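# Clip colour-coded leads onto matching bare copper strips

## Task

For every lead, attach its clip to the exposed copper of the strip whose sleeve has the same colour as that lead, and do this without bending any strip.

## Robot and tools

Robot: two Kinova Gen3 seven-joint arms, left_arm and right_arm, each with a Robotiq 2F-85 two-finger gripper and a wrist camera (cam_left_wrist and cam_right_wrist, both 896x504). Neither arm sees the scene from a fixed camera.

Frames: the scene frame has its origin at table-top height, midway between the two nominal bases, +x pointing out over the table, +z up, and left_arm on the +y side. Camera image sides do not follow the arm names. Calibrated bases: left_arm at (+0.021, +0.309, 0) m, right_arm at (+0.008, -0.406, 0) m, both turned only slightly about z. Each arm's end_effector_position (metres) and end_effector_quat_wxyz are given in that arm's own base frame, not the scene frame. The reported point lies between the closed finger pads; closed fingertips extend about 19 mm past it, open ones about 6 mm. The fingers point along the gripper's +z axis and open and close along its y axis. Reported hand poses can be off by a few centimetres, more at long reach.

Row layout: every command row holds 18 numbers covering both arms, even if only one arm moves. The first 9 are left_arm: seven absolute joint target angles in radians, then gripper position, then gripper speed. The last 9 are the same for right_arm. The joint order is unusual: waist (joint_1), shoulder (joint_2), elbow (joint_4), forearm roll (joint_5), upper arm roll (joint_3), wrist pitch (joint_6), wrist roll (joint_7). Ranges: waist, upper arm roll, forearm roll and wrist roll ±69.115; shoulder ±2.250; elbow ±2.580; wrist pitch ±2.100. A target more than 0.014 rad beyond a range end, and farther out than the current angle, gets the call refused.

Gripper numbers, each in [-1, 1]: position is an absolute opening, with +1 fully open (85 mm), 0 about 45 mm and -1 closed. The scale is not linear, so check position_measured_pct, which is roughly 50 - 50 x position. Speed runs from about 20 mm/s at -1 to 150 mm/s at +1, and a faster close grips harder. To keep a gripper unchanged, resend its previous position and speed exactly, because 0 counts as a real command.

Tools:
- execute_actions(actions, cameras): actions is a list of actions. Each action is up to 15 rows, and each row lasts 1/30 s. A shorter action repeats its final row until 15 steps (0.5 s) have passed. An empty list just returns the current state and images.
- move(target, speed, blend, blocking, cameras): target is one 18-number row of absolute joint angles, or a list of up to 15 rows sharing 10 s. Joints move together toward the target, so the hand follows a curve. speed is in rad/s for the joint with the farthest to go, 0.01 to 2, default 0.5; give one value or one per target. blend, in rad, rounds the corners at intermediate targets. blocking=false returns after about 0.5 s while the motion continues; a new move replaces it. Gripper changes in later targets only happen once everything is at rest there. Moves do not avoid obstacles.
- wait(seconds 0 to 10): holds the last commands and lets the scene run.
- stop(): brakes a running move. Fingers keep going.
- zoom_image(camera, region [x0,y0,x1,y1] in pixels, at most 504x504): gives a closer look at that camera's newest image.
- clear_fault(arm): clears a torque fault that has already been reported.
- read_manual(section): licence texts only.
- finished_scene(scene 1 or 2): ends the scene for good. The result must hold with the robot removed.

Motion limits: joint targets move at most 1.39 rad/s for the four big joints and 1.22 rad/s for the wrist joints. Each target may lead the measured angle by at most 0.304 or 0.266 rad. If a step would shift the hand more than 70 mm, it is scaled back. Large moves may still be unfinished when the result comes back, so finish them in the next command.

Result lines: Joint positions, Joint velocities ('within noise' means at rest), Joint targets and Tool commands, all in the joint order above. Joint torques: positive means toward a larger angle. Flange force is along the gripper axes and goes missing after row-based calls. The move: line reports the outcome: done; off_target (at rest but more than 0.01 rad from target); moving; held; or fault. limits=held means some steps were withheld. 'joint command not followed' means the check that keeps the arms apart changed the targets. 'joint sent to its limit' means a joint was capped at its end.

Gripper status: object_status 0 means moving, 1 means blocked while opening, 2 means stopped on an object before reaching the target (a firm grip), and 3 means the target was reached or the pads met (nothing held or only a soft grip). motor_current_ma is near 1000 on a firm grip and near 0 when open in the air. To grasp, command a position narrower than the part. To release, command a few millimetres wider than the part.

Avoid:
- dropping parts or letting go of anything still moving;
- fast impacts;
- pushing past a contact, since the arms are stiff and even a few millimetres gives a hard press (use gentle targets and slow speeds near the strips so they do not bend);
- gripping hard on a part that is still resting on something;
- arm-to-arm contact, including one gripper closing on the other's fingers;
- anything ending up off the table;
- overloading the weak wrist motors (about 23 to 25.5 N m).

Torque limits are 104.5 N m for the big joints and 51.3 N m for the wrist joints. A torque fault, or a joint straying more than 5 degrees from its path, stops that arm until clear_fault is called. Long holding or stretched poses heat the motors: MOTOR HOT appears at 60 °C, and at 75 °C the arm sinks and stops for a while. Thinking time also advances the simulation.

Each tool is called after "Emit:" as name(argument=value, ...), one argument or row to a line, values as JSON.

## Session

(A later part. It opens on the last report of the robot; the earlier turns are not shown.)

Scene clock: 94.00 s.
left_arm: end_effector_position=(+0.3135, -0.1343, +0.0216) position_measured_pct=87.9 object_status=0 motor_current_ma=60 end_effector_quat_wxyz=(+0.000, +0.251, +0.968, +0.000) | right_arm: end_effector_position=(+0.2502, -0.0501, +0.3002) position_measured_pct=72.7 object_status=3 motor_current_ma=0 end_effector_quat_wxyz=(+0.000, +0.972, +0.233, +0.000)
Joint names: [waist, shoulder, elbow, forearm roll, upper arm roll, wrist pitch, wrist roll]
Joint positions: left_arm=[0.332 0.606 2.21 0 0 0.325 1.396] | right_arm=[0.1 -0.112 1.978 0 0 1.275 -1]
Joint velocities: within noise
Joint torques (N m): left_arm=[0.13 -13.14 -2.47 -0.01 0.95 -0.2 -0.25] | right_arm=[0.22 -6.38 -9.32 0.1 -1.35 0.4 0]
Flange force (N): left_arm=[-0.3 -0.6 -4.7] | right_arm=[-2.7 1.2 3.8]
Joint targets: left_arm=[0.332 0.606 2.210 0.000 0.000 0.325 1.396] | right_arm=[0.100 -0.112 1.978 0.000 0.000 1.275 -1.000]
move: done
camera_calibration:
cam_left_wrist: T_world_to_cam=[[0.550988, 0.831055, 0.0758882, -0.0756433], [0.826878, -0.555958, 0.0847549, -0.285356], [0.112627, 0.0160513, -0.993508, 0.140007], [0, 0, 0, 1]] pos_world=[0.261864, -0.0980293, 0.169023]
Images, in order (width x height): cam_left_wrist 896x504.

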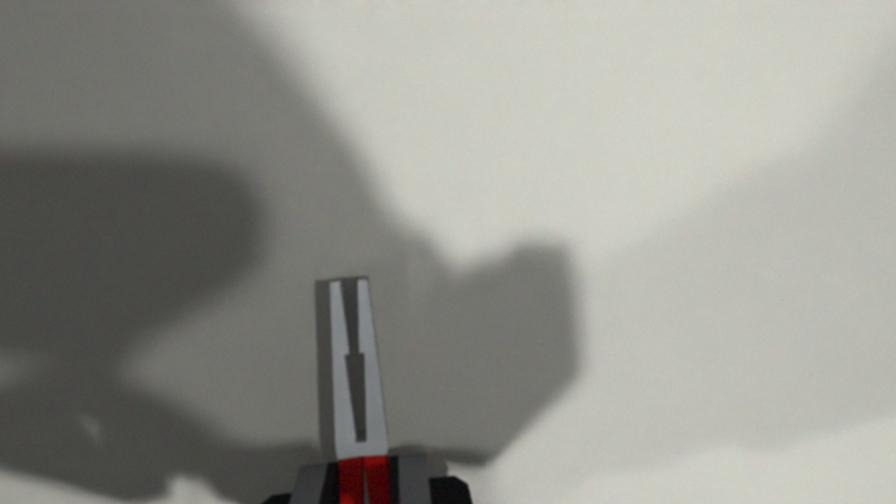

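Emit:
move(
  target=[
    [0.3317, 0.6058, 2.2102, 0.0, 0.0, 0.3255, 1.3957, -0.82, -1.0, 0.1, -0.112, 1.978, 0.0, 0.0, 1.275, -1.0, -0.45, -1.0],
  ],
  speed=0.06,
  cameras=["cam_left_wrist"],
)

Emit:
zoom_image(
  camera="cam_left_wrist",
  region=[270, 260, 490, 504],
)

Scene clock: 95.00 s.
left_arm: end_effector_position=(+0.3135, -0.1343, +0.0216) position_measured_pct=90.5 object_status=0 motor_current_ma=380 end_effector_quat_wxyz=(+0.000, +0.251, +0.968, +0.000) | right_arm: end_effector_position=(+0.2502, -0.0501, +0.3002) position_measured_pct=72.7 object_status=3 motor_current_ma=0 end_effector_quat_wxyz=(+0.000, +0.972, +0.233, +0.000)
Joint names: [waist, shoulder, elbow, forearm roll, upper arm roll, wrist pitch, wrist roll]
Joint positions: left_arm=[0.332 0.606 2.21 0 0 0.325 1.396] | right_arm=[0.1 -0.112 1.978 0 0 1.275 -1]
Joint velocities: within noise
Joint torques (N m): left_arm=[0.09 -12.75 -2.33 -0.01 0.9 -0.22 -0.25] | right_arm=[0.2 -6.36 -9.34 0.12 -1.35 0.36 0.02]
Flange force (N): left_arm=[-0.5 -0.7 -5.9] | right_arm=[-2.8 1.1 3.6]
Joint targets: left_arm=[0.332 0.606 2.210 0.000 0.000 0.325 1.396] | right_arm=[0.100 -0.112 1.978 0.000 0.000 1.275 -1.000]
move: done
camera_calibration:
cam_left_wrist: T_world_to_cam=[[0.550988, 0.831055, 0.0758882, -0.0756433], [0.826878, -0.555958, 0.0847549, -0.285356], [0.112627, 0.0160513, -0.993508, 0.140007], [0, 0, 0, 1]] pos_world=[0.261864, -0.0980293, 0.169023]
Images, in order (width x height): cam_left_wrist 896x504.

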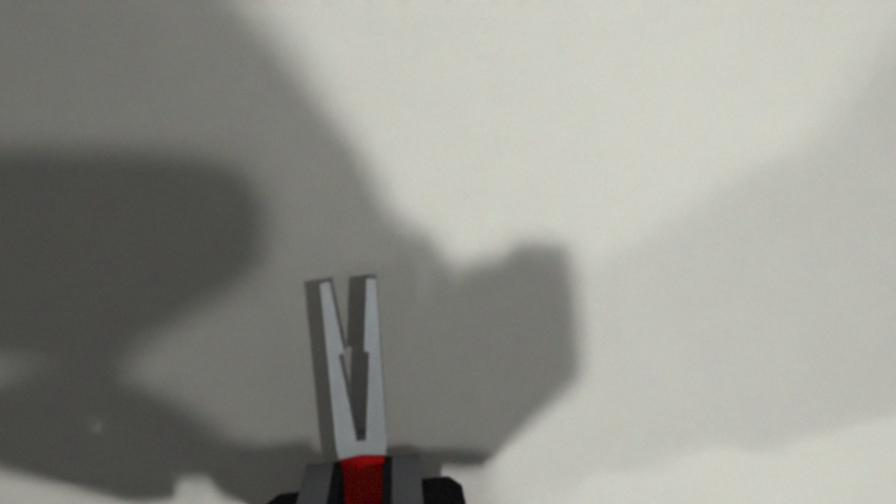

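Scaled by 2.066 from the camera's 896x504 image, which has a finer 1280x720 frame.

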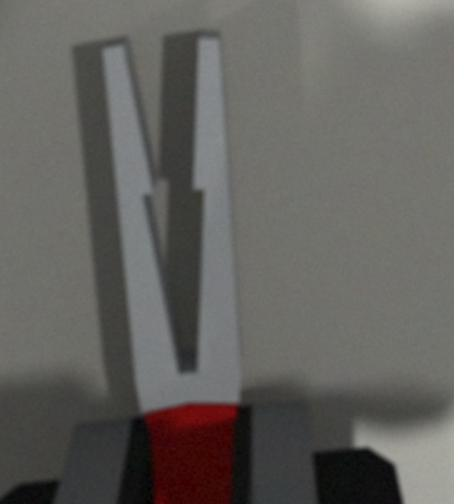

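Emit:
move(
  target=[
    [0.3317, 0.3742, 2.1328, 0.0, 0.0, 0.6346, 1.3957, -0.82, -1.0, 0.1, -0.112, 1.978, 0.0, 0.0, 1.275, -1.0, -0.45, -1.0],
    [0.5221, 0.4177, 2.0519, 0.0, 0.0, 0.672, 3.2396, -0.82, -1.0, 0.1, -0.112, 1.978, 0.0, 0.0, 1.275, -1.0, -0.45, -1.0],
  ],
  speed=[0.2, 0.5],
  cameras=["cam_left_wrist"],
)

Emit:
zoom_image(
  camera="cam_left_wrist",
  region=[240, 0, 480, 240],
)

Emit:
zoom_image(
  camera="cam_left_wrist",
  region=[270, 260, 490, 504],
)

Scene clock: 101.97 s.
left_arm: end_effector_position=(+0.3052, -0.2042, +0.1121) position_measured_pct=90.9 object_status=3 motor_current_ma=380 end_effector_quat_wxyz=(+0.000, -0.542, +0.840, +0.000) | right_arm: end_effector_position=(+0.2502, -0.0501, +0.3002) position_measured_pct=72.7 object_status=3 motor_current_ma=0 end_effector_quat_wxyz=(+0.000, +0.972, +0.233, +0.000)
Joint names: [waist, shoulder, elbow, forearm roll, upper arm roll, wrist pitch, wrist roll]
Joint positions: left_arm=[0.522 0.418 2.052 0 0 0.672 3.24] | right_arm=[0.1 -0.112 1.978 0 0 1.275 -1]
Joint velocities: within noise
Joint torques (N m): left_arm=[0.14 -12.73 -5.25 0.05 0.88 -0.31 -0.19] | right_arm=[0.18 -6.36 -9.34 0.12 -1.33 0.39 0.02]
Flange force (N): left_arm=[0.2 0.7 -4.0] | right_arm=[-2.8 1.1 3.7]
Joint targets: left_arm=[0.522 0.418 2.052 0.000 0.000 0.672 3.240] | right_arm=[0.100 -0.112 1.978 0.000 0.000 1.275 -1.000]
move: done
camera_calibration:
cam_left_wrist: T_world_to_cam=[[-0.873696, 0.480518, 0.0758815, 0.343374], [0.485811, 0.86996, 0.0846037, 0.0703369], [-0.0253603, 0.110782, -0.993521, 0.293431], [0, 0, 0, 1]] pos_world=[0.273275, -0.258694, 0.259523]
Images, in order (width x height): cam_left_wrist 896x504.

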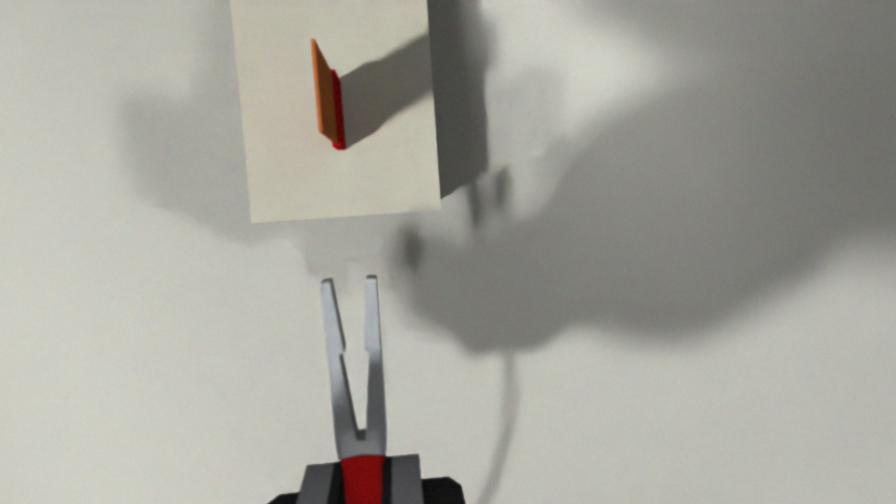

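Scaled by 2.100 from the camera's 896x504 image, which has a finer 1280x720 frame.

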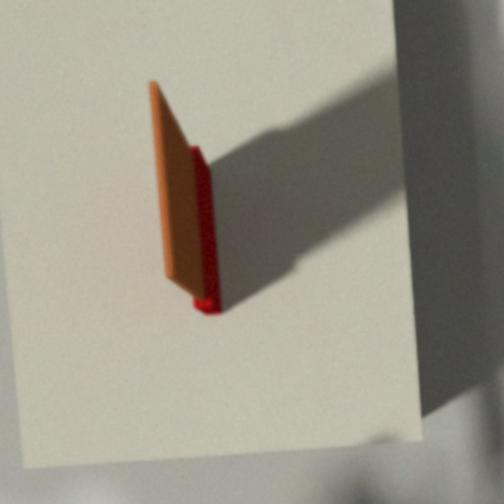

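Scaled by 2.066 from the camera's 896x504 image, which has a finer 1280x720 frame.

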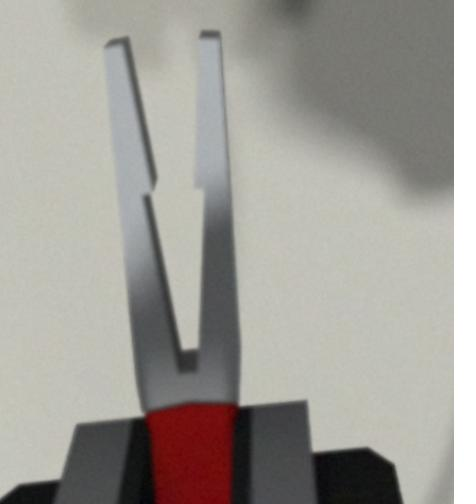

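Emit:
move(
  target=[
    [0.5698, 0.4266, 2.0356, 0.0, 0.0, 0.6794, 3.2873, -0.82, -1.0, 0.1, -0.112, 1.978, 0.0, 0.0, 1.275, -1.0, -0.45, -1.0],
  ],
  speed=0.1,
  cameras=["cam_left_wrist"],
)

Emit:
zoom_image(
  camera="cam_left_wrist",
  region=[270, 170, 450, 370],
)

Scene clock: 103.87 s.
left_arm: end_effector_position=(+0.2995, -0.2214, +0.1120) position_measured_pct=90.9 object_status=3 motor_current_ma=380 end_effector_quat_wxyz=(+0.000, -0.542, +0.840, +0.000) | right_arm: end_effector_position=(+0.2502, -0.0501, +0.3002) position_measured_pct=72.7 object_status=3 motor_current_ma=0 end_effector_quat_wxyz=(+0.000, +0.972, +0.233, +0.000)
Joint names: [waist, shoulder, elbow, forearm roll, upper arm roll, wrist pitch, wrist roll]
Joint positions: left_arm=[0.57 0.427 2.036 0 0 0.679 3.287] | right_arm=[0.1 -0.112 1.978 0 0 1.275 -1]
Joint velocities: within noise
Joint torques (N m): left_arm=[0.1 -12.94 -5.23 0.06 0.92 -0.35 -0.21] | right_arm=[0.21 -6.38 -9.39 0.11 -1.36 0.36 0.01]
Flange force (N): left_arm=[0.4 0.4 -4.1] | right_arm=[-2.9 1.1 3.8]
Joint targets: left_arm=[0.570 0.427 2.036 0.000 0.000 0.679 3.287] | right_arm=[0.100 -0.112 1.978 0.000 0.000 1.275 -1.000]
move: done
camera_calibration:
cam_left_wrist: T_world_to_cam=[[-0.873762, 0.4804, 0.0758703, 0.346734], [0.485693, 0.870025, 0.0846128, 0.0880678], [-0.0253611, 0.110781, -0.993521, 0.295194], [0, 0, 0, 1]] pos_world=[0.267676, -0.275894, 0.259523]
Images, in order (width x height): cam_left_wrist 896x504.

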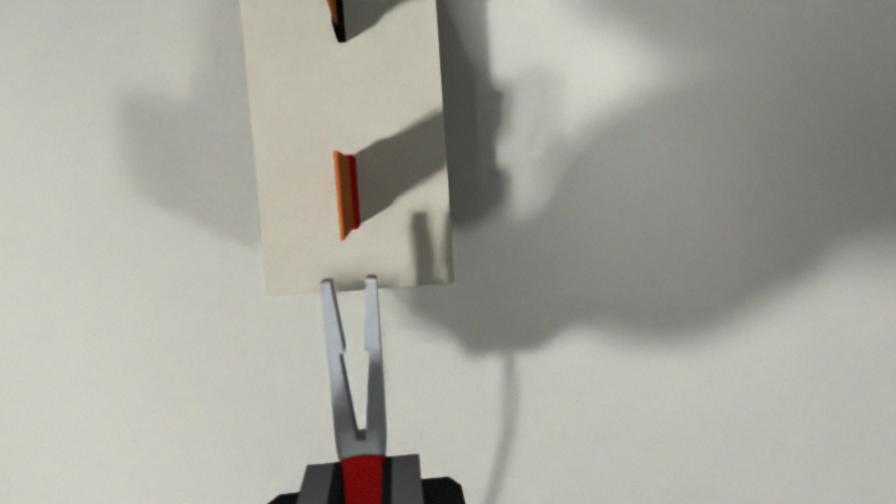

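Scaled by 2.520 from the camera's 896x504 image, which has a finer 1280x720 frame.

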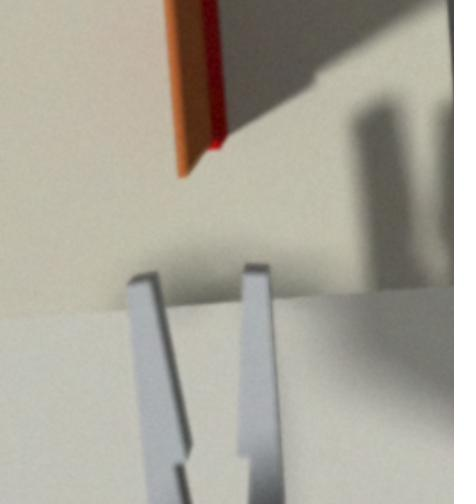

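Emit:
move(
  target=[
    [0.6017, 0.4308, 2.0275, 0.0, 0.0, 0.6833, 3.3192, -0.82, -1.0, 0.1, -0.112, 1.978, 0.0, 0.0, 1.275, -1.0, -0.45, -1.0],
  ],
  speed=0.06,
  cameras=["cam_left_wrist"],
)

Emit:
zoom_image(
  camera="cam_left_wrist",
  region=[270, 200, 430, 380],
)

Scene clock: 106.30 s.
left_arm: end_effector_position=(+0.2944, -0.2323, +0.1120) position_measured_pct=90.9 object_status=3 motor_current_ma=380 end_effector_quat_wxyz=(+0.000, -0.542, +0.840, +0.000) | right_arm: end_effector_position=(+0.2502, -0.0501, +0.3002) position_measured_pct=72.7 object_status=3 motor_current_ma=0 end_effector_quat_wxyz=(+0.000, +0.972, +0.233, +0.000)
Joint names: [waist, shoulder, elbow, forearm roll, upper arm roll, wrist pitch, wrist roll]
Joint positions: left_arm=[0.602 0.431 2.028 0 0 0.683 3.319] | right_arm=[0.1 -0.112 1.978 0 0 1.275 -1]
Joint velocities: within noise
Joint torques (N m): left_arm=[-0.03 -13.04 -5.37 0.02 0.9 -0.33 -0.29] | right_arm=[0.17 -6.37 -9.35 0.1 -1.37 0.38 -0.01]
Flange force (N): left_arm=[0.9 0.9 -3.9] | right_arm=[-2.9 1.2 3.7]
Joint targets: left_arm=[0.602 0.431 2.027 0.000 0.000 0.683 3.319] | right_arm=[0.100 -0.112 1.978 0.000 0.000 1.275 -1.000]
move: done
camera_calibration:
cam_left_wrist: T_world_to_cam=[[-0.873738, 0.480442, 0.0758743, 0.347471], [0.485735, 0.870002, 0.0846095, 0.0999243], [-0.0253608, 0.110781, -0.993521, 0.296262], [0, 0, 0, 1]] pos_world=[0.262576, -0.286694, 0.259523]
Images, in order (width x height): cam_left_wrist 896x504.

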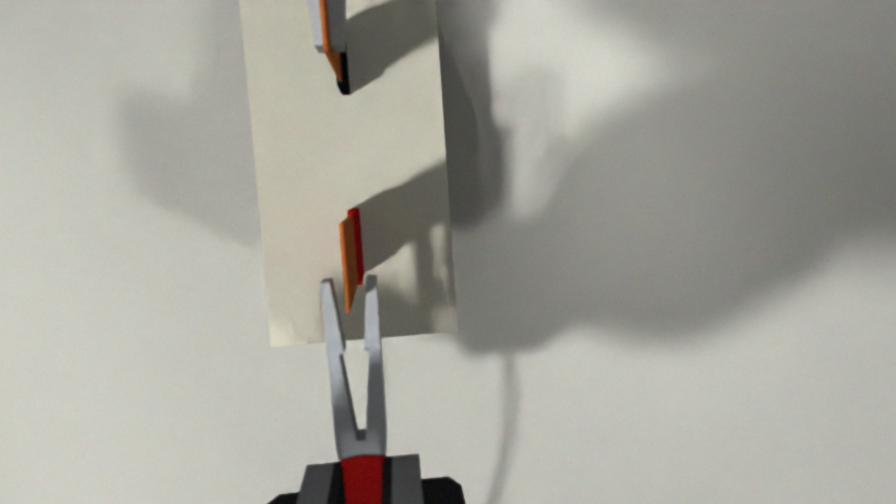

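Scaled by 2.800 from the camera's 896x504 image, which has a finer 1280x720 frame.

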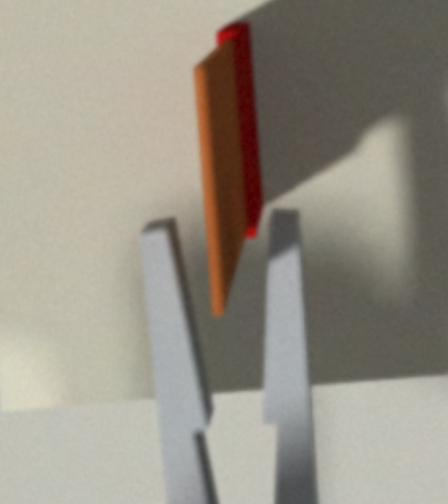

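Emit:
move(
  target=[
    [0.6189, 0.4333, 2.0227, 0.0, 0.0, 0.6855, 3.3364, -0.82, -1.0, 0.1, -0.112, 1.978, 0.0, 0.0, 1.275, -1.0, -0.45, -1.0],
  ],
  speed=0.05,
  cameras=["cam_left_wrist"],
)

Emit:
zoom_image(
  camera="cam_left_wrist",
  region=[270, 230, 430, 410],
)

Scene clock: 107.87 s.
left_arm: end_effector_position=(+0.2916, -0.2382, +0.1121) position_measured_pct=90.9 object_status=3 motor_current_ma=380 end_effector_quat_wxyz=(+0.000, -0.542, +0.840, +0.000) | right_arm: end_effector_position=(+0.2502, -0.0501, +0.3002) position_measured_pct=72.7 object_status=3 motor_current_ma=0 end_effector_quat_wxyz=(+0.000, +0.972, +0.233, +0.000)
Joint names: [waist, shoulder, elbow, forearm roll, upper arm roll, wrist pitch, wrist roll]
Joint positions: left_arm=[0.619 0.433 2.023 0 0 0.685 3.336] | right_arm=[0.1 -0.112 1.978 0 0 1.275 -1]
Joint velocities: within noise
Joint torques (N m): left_arm=[-0.06 -13.12 -5.38 0.03 0.88 -0.31 -0.21] | right_arm=[0.2 -6.36 -9.34 0.12 -1.34 0.41 0]
Flange force (N): left_arm=[0.7 0.9 -3.8] | right_arm=[-2.8 1.1 3.8]
Joint targets: left_arm=[0.619 0.433 2.023 0.000 0.000 0.685 3.336] | right_arm=[0.100 -0.112 1.978 0.000 0.000 1.275 -1.000]
move: done
camera_calibration:
cam_left_wrist: T_world_to_cam=[[-0.873742, 0.480457, 0.0757397, 0.347947], [0.485734, 0.870006, 0.0845713, 0.106516], [-0.0252611, 0.110683, -0.993535, 0.296804], [0, 0, 0, 1]] pos_world=[0.259775, -0.292694, 0.259524]
Images, in order (width x height): cam_left_wrist 896x504.

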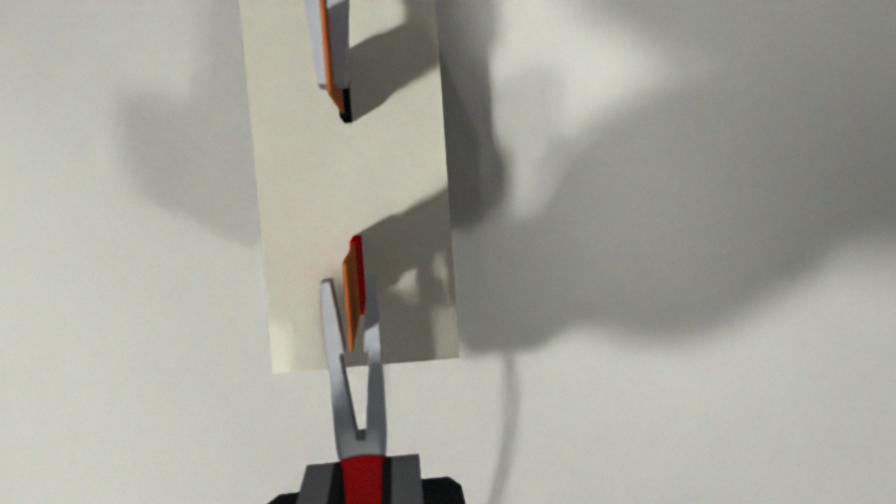

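Scaled by 2.800 from the camera's 896x504 image, which has a finer 1280x720 frame.

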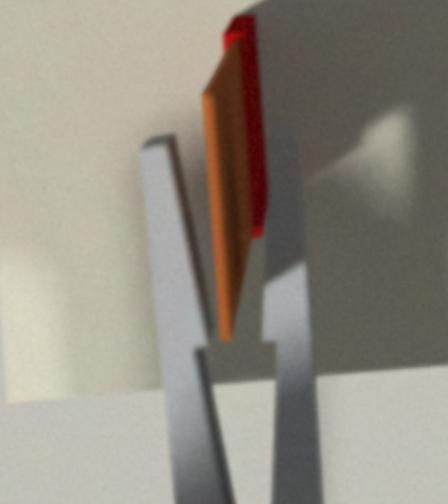

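Emit:
move(
  target=[
    [0.6189, 0.4333, 2.0227, 0.0, 0.0, 0.6855, 3.3364, -0.77, -1.0, 0.1, -0.112, 1.978, 0.0, 0.0, 1.275, -1.0, -0.45, -1.0],
  ],
  speed=0.05,
  cameras=["cam_left_wrist"],
)

Emit:
zoom_image(
  camera="cam_left_wrist",
  region=[270, 230, 430, 410],
)

Scene clock: 108.63 s.
left_arm: end_effector_position=(+0.2916, -0.2382, +0.1121) position_measured_pct=88.3 object_status=3 motor_current_ma=60 end_effector_quat_wxyz=(+0.000, -0.542, +0.840, +0.000) | right_arm: end_effector_position=(+0.2502, -0.0501, +0.3002) position_measured_pct=72.7 object_status=3 motor_current_ma=0 end_effector_quat_wxyz=(+0.000, +0.972, +0.233, +0.000)
Joint names: [waist, shoulder, elbow, forearm roll, upper arm roll, wrist pitch, wrist roll]
Joint positions: left_arm=[0.619 0.433 2.023 0 0 0.685 3.336] | right_arm=[0.1 -0.112 1.978 0 0 1.275 -1]
Joint velocities: within noise
Joint torques (N m): left_arm=[0.14 -13.14 -5.4 0.04 0.92 -0.31 -0.24] | right_arm=[0.21 -6.38 -9.35 0.11 -1.32 0.37 0.01]
Flange force (N): left_arm=[0.3 0.8 -3.8] | right_arm=[-2.8 1.1 3.7]
Joint targets: left_arm=[0.619 0.433 2.023 0.000 0.000 0.685 3.336] | right_arm=[0.100 -0.112 1.978 0.000 0.000 1.275 -1.000]
move: done
camera_calibration:
cam_left_wrist: T_world_to_cam=[[-0.873738, 0.480463, 0.0757402, 0.347948], [0.48574, 0.870003, 0.0845709, 0.106513], [-0.025261, 0.110683, -0.993535, 0.296804], [0, 0, 0, 1]] pos_world=[0.259775, -0.292694, 0.259524]
Images, in order (width x height): cam_left_wrist 896x504.

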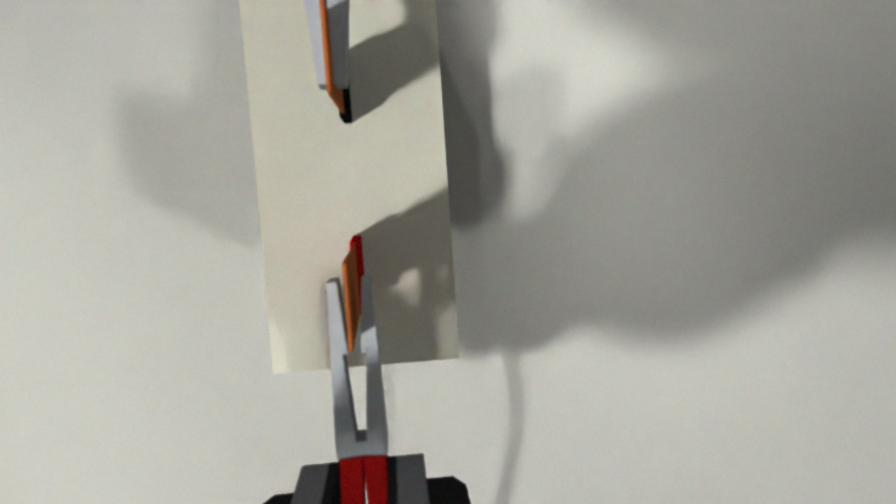

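Scaled by 2.800 from the camera's 896x504 image, which has a finer 1280x720 frame.

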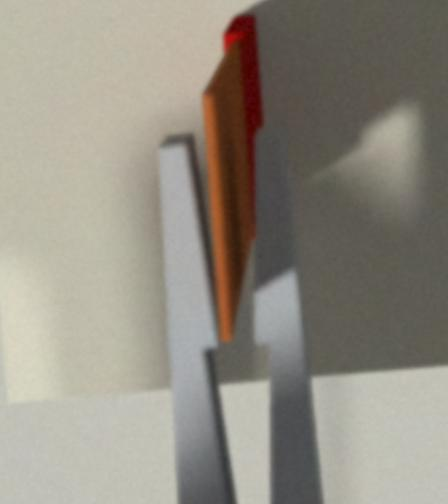

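Emit:
move(
  target=[
    [0.6189, 0.4333, 2.0227, 0.0, 0.0, 0.6855, 3.3364, -0.74, -1.0, 0.1, -0.112, 1.978, 0.0, 0.0, 1.275, -1.0, -0.45, -1.0],
  ],
  speed=0.05,
  cameras=["cam_left_wrist"],
)

Emit:
zoom_image(
  camera="cam_left_wrist",
  region=[270, 230, 430, 410],
)

Scene clock: 109.43 s.
left_arm: end_effector_position=(+0.2916, -0.2382, +0.1121) position_measured_pct=87.0 object_status=3 motor_current_ma=50 end_effector_quat_wxyz=(+0.000, -0.542, +0.840, +0.000) | right_arm: end_effector_position=(+0.2502, -0.0501, +0.3002) position_measured_pct=72.7 object_status=3 motor_current_ma=0 end_effector_quat_wxyz=(+0.000, +0.972, +0.233, +0.000)
Joint names: [waist, shoulder, elbow, forearm roll, upper arm roll, wrist pitch, wrist roll]
Joint positions: left_arm=[0.619 0.433 2.023 0 0 0.685 3.336] | right_arm=[0.1 -0.112 1.978 0 0 1.275 -1]
Joint velocities: within noise
Joint torques (N m): left_arm=[0.16 -13.09 -5.37 0.05 0.91 -0.31 -0.26] | right_arm=[0.22 -6.37 -9.33 0.11 -1.34 0.38 0.03]
Flange force (N): left_arm=[0.3 0.8 -3.9] | right_arm=[-2.7 1.0 3.7]
Joint targets: left_arm=[0.619 0.433 2.023 0.000 0.000 0.685 3.336] | right_arm=[0.100 -0.112 1.978 0.000 0.000 1.275 -1.000]
move: done
camera_calibration:
cam_left_wrist: T_world_to_cam=[[-0.873738, 0.480463, 0.0757402, 0.347948], [0.48574, 0.870003, 0.0845709, 0.106513], [-0.025261, 0.110683, -0.993535, 0.296804], [0, 0, 0, 1]] pos_world=[0.259775, -0.292694, 0.259524]
Images, in order (width x height): cam_left_wrist 896x504.

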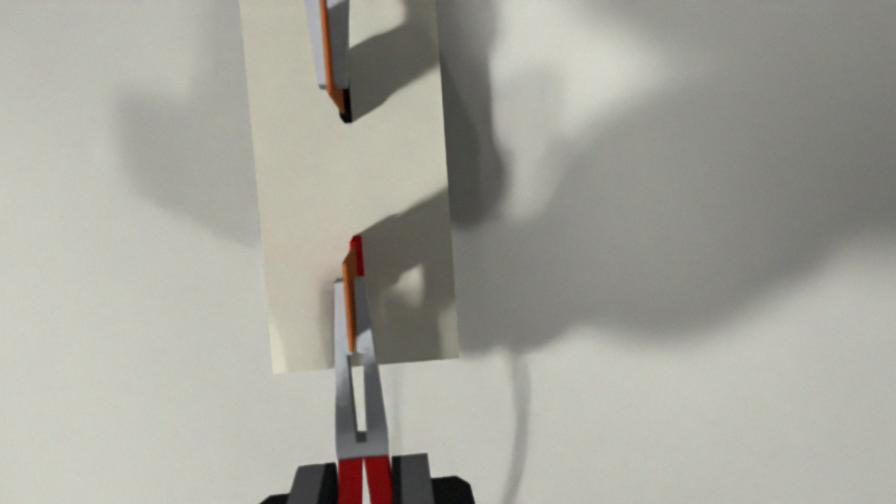

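Scaled by 2.800 from the camera's 896x504 image, which has a finer 1280x720 frame.

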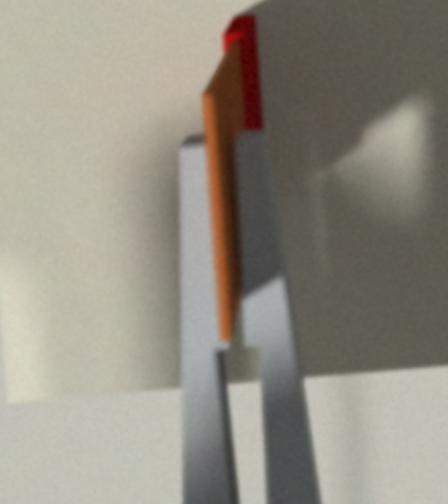

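Emit:
move(
  target=[
    [0.6189, 0.4333, 2.0227, 0.0, 0.0, 0.6855, 3.3364, -0.71, -1.0, 0.1, -0.112, 1.978, 0.0, 0.0, 1.275, -1.0, -0.45, -1.0],
  ],
  speed=0.05,
  cameras=["cam_left_wrist"],
)

Emit:
zoom_image(
  camera="cam_left_wrist",
  region=[270, 230, 430, 410],
)

Emit:
zoom_image(
  camera="cam_left_wrist",
  region=[270, 384, 510, 504],
)

Scene clock: 110.17 s.
left_arm: end_effector_position=(+0.2916, -0.2382, +0.1121) position_measured_pct=85.3 object_status=3 motor_current_ma=0 end_effector_quat_wxyz=(+0.000, -0.542, +0.840, +0.000) | right_arm: end_effector_position=(+0.2502, -0.0501, +0.3002) position_measured_pct=72.7 object_status=3 motor_current_ma=0 end_effector_quat_wxyz=(+0.000, +0.972, +0.233, +0.000)
Joint names: [waist, shoulder, elbow, forearm roll, upper arm roll, wrist pitch, wrist roll]
Joint positions: left_arm=[0.619 0.433 2.023 0 0 0.685 3.336] | right_arm=[0.1 -0.112 1.978 0 0 1.275 -1]
Joint velocities: within noise
Joint torques (N m): left_arm=[0.11 -13.1 -5.35 0.04 0.89 -0.3 -0.25] | right_arm=[0.19 -6.39 -9.36 0.1 -1.37 0.39 0]
Flange force (N): left_arm=[0.4 0.7 -3.9] | right_arm=[-2.8 1.2 3.8]
Joint targets: left_arm=[0.619 0.433 2.023 0.000 0.000 0.685 3.336] | right_arm=[0.100 -0.112 1.978 0.000 0.000 1.275 -1.000]
move: done
camera_calibration:
cam_left_wrist: T_world_to_cam=[[-0.873738, 0.480463, 0.0757402, 0.347948], [0.48574, 0.870003, 0.0845709, 0.106513], [-0.025261, 0.110683, -0.993535, 0.296804], [0, 0, 0, 1]] pos_world=[0.259775, -0.292694, 0.259524]
Images, in order (width x height): cam_left_wrist 896x504.

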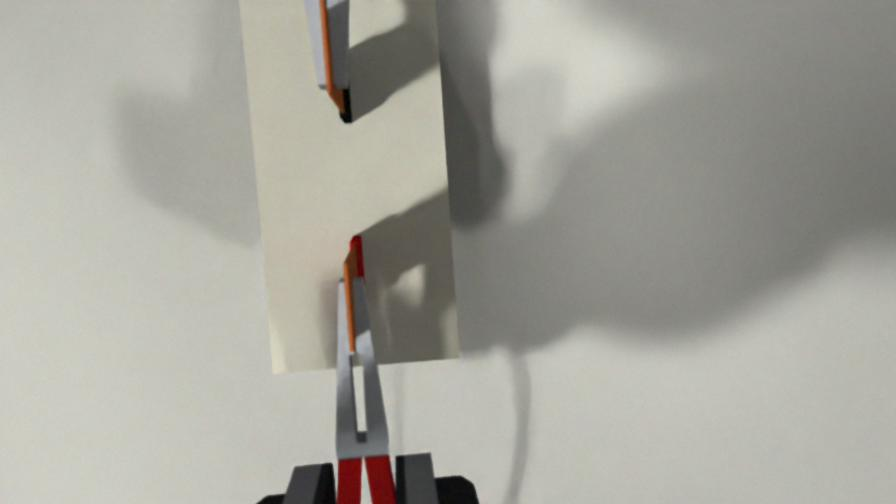

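Scaled by 2.800 from the camera's 896x504 image, which has a finer 1280x720 frame.

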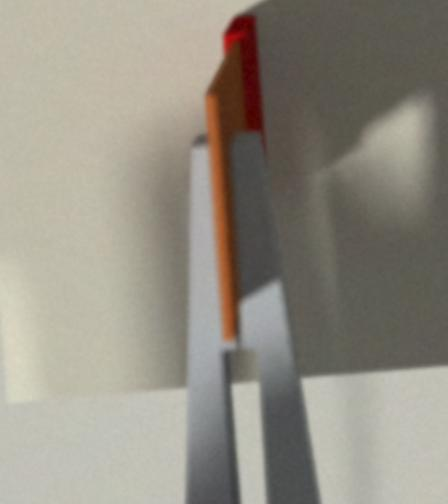

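Scaled by 2.100 from the camera's 896x504 image, which has a finer 1280x720 frame.

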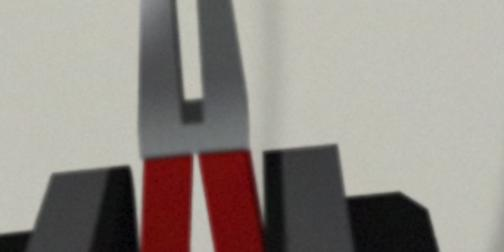

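Emit:
move(
  target=[0.6189, 0.4333, 2.0227, 0, 0, 0.6855, 3.3364, -0.45, -1, 0.1, -0.112, 1.978, 0, 0, 1.275, -1.0, -0.45, -1],
  speed=0.05,
  cameras=["cam_left_wrist"],
)

Scene clock: 112.87 s.
left_arm: end_effector_position=(+0.2916, -0.2382, +0.1121) position_measured_pct=72.7 object_status=0 motor_current_ma=0 end_effector_quat_wxyz=(+0.000, -0.542, +0.840, +0.000) | right_arm: end_effector_position=(+0.2502, -0.0501, +0.3002) position_measured_pct=72.7 object_status=3 motor_current_ma=0 end_effector_quat_wxyz=(+0.000, +0.972, +0.233, +0.000)
Joint names: [waist, shoulder, elbow, forearm roll, upper arm roll, wrist pitch, wrist roll]
Joint positions: left_arm=[0.619 0.433 2.023 0 0 0.685 3.336] | right_arm=[0.1 -0.112 1.978 0 0 1.275 -1]
Joint velocities: within noise
Joint torques (N m): left_arm=[0.11 -13.09 -5.39 0.05 0.89 -0.31 -0.25] | right_arm=[0.2 -6.38 -9.35 0.13 -1.35 0.38 0]
Flange force (N): left_arm=[0.4 0.9 -3.8] | right_arm=[-2.8 1.2 3.7]
Joint targets: left_arm=[0.619 0.433 2.023 0.000 0.000 0.685 3.336] | right_arm=[0.100 -0.112 1.978 0.000 0.000 1.275 -1.000]
move: done
camera_calibration:
cam_left_wrist: T_world_to_cam=[[-0.873738, 0.480463, 0.0757402, 0.347948], [0.48574, 0.870003, 0.0845709, 0.106513], [-0.025261, 0.110683, -0.993535, 0.296804], [0, 0, 0, 1]] pos_world=[0.259775, -0.292694, 0.259524]
Images, in order (width x height): cam_left_wrist 896x504.

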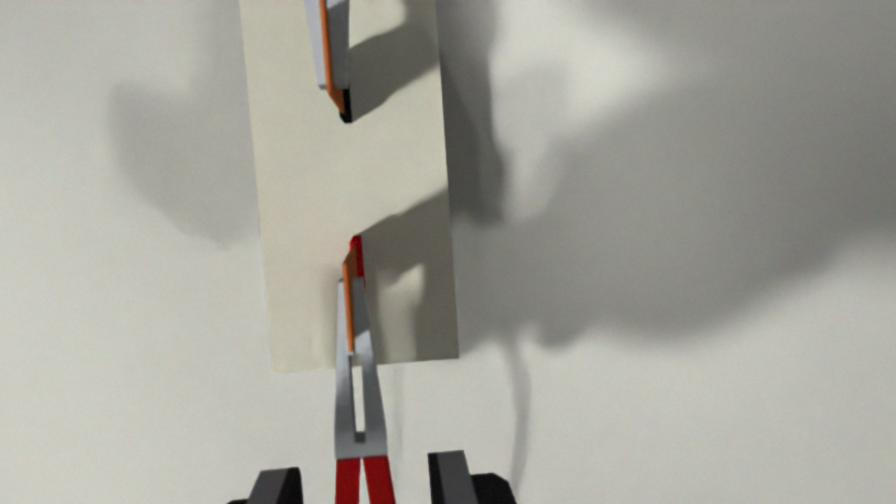

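Emit:
move(
  target=[
    [0.6189, 0.2804, 1.8915, 0, 0, 0.9697, 3.3364, -0.45, -1, 0.1, -0.112, 1.978, 0, 0, 1.275, -1.0, -0.45, -1],
    [0.396, 0.133, 1.247, 0, 0, 1.761, 1.967, -0.45, -1, 0.1, -0.112, 1.978, 0, 0, 1.275, -1.0, -0.45, -1],
  ],
  speed=[0.15, 0.6],
  cameras=["cam_left_wrist", "cam_right_wrist"],
)

Scene clock: 117.90 s.
left_arm: end_effector_position=(+0.3268, -0.1636, +0.4502) position_measured_pct=72.7 object_status=3 motor_current_ma=0 end_effector_quat_wxyz=(+0.000, +0.000, +1.000, +0.000) | right_arm: end_effector_position=(+0.2502, -0.0501, +0.3002) position_measured_pct=72.7 object_status=3 motor_current_ma=0 end_effector_quat_wxyz=(+0.000, +0.972, +0.233, +0.000)
Joint names: [waist, shoulder, elbow, forearm roll, upper arm roll, wrist pitch, wrist roll]
Joint positions: left_arm=[0.396 0.133 1.247 0 0 1.761 1.967] | right_arm=[0.1 -0.112 1.978 0 0 1.275 -1]
Joint velocities: within noise
Joint torques (N m): left_arm=[0.09 -10.57 -8.43 0.04 0.73 -0.18 -0.32] | right_arm=[0.16 -6.34 -9.34 0.11 -1.35 0.4 0.04]
Flange force (N): left_arm=[1.5 0.5 -1.7] | right_arm=[-2.8 1.1 3.7]
Joint targets: left_arm=[0.396 0.133 1.247 0.000 0.000 1.761 1.967] | right_arm=[0.100 -0.112 1.978 0.000 0.000 1.275 -1.000]
move: done
camera_calibration:
cam_left_wrist: T_world_to_cam=[[0.0780523, 0.994074, 0.0756641, 0.0901617], [0.992784, -0.0844321, 0.0851479, -0.326216], [0.0910318, 0.0684722, -0.993491, 0.580447], [0, 0, 0, 1]] pos_world=[0.263985, -0.156915, 0.597624]
cam_right_wrist: T_world_to_cam=[[0.370229, -0.925028, 0.0851722, -0.184234], [-0.927632, -0.373015, -0.0189474, 0.273696], [0.0492975, -0.0719936, -0.996186, 0.421358], [0, 0, 0, 1]] pos_world=[0.301325, -0.0379936, 0.440629]

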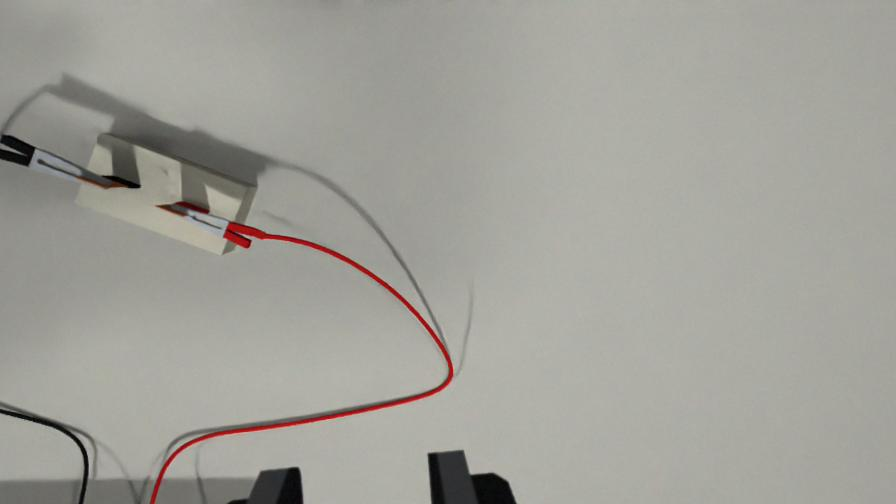

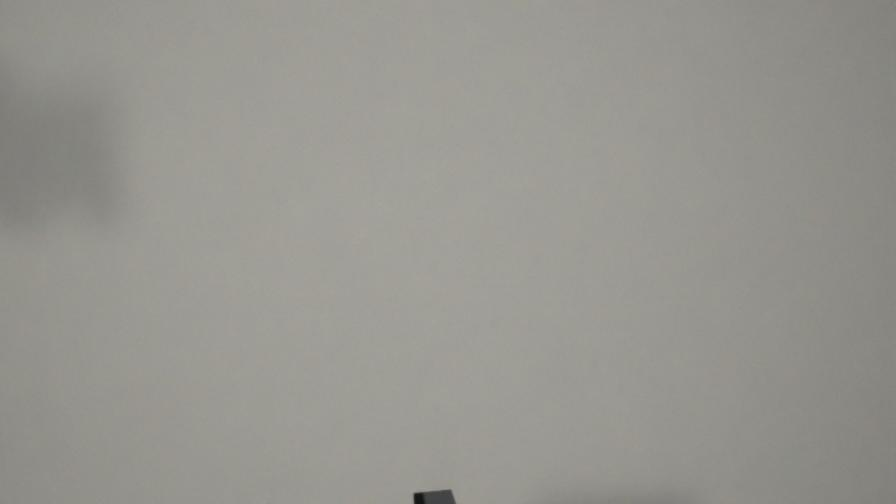

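Emit:
zoom_image(
  camera="cam_left_wrist",
  region=[60, 110, 280, 270],
)

Emit:
zoom_image(
  camera="cam_left_wrist",
  region=[0, 110, 160, 230],
)

Scaled by 2.291 from the camera's 896x504 image, which has a finer 1280x720 frame.

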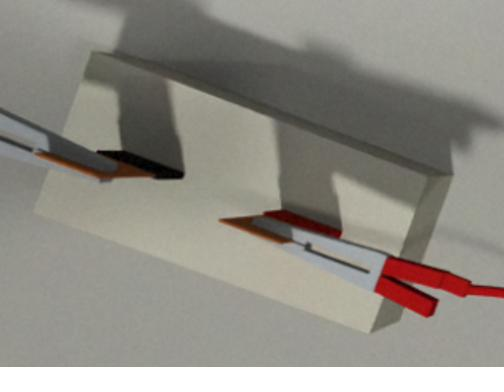

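Scaled by 3.150 from the camera's 896x504 image, which has a finer 1280x720 frame.

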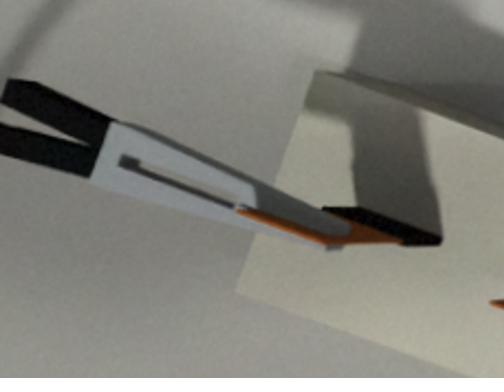

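Emit:
zoom_image(
  camera="cam_left_wrist",
  region=[145, 190, 225, 250],
)

Emit:
zoom_image(
  camera="cam_left_wrist",
  region=[75, 160, 155, 220],
)

Scaled by 6.300 from the camera's 896x504 image, which has a finer 1280x720 frame.

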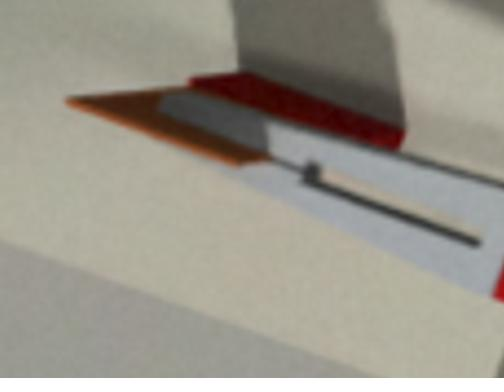

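Scaled by 6.300 from the camera's 896x504 image, which has a finer 1280x720 frame.

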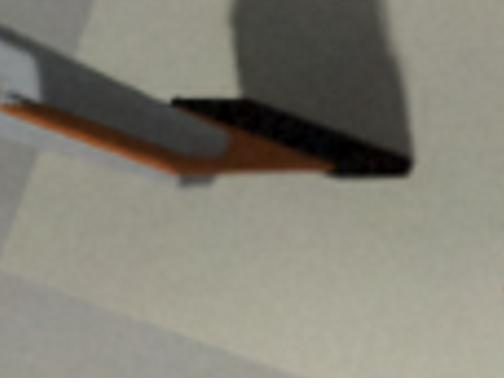

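Emit:
finished_scene(
  scene=1,
)

The scene is finished: the task was done.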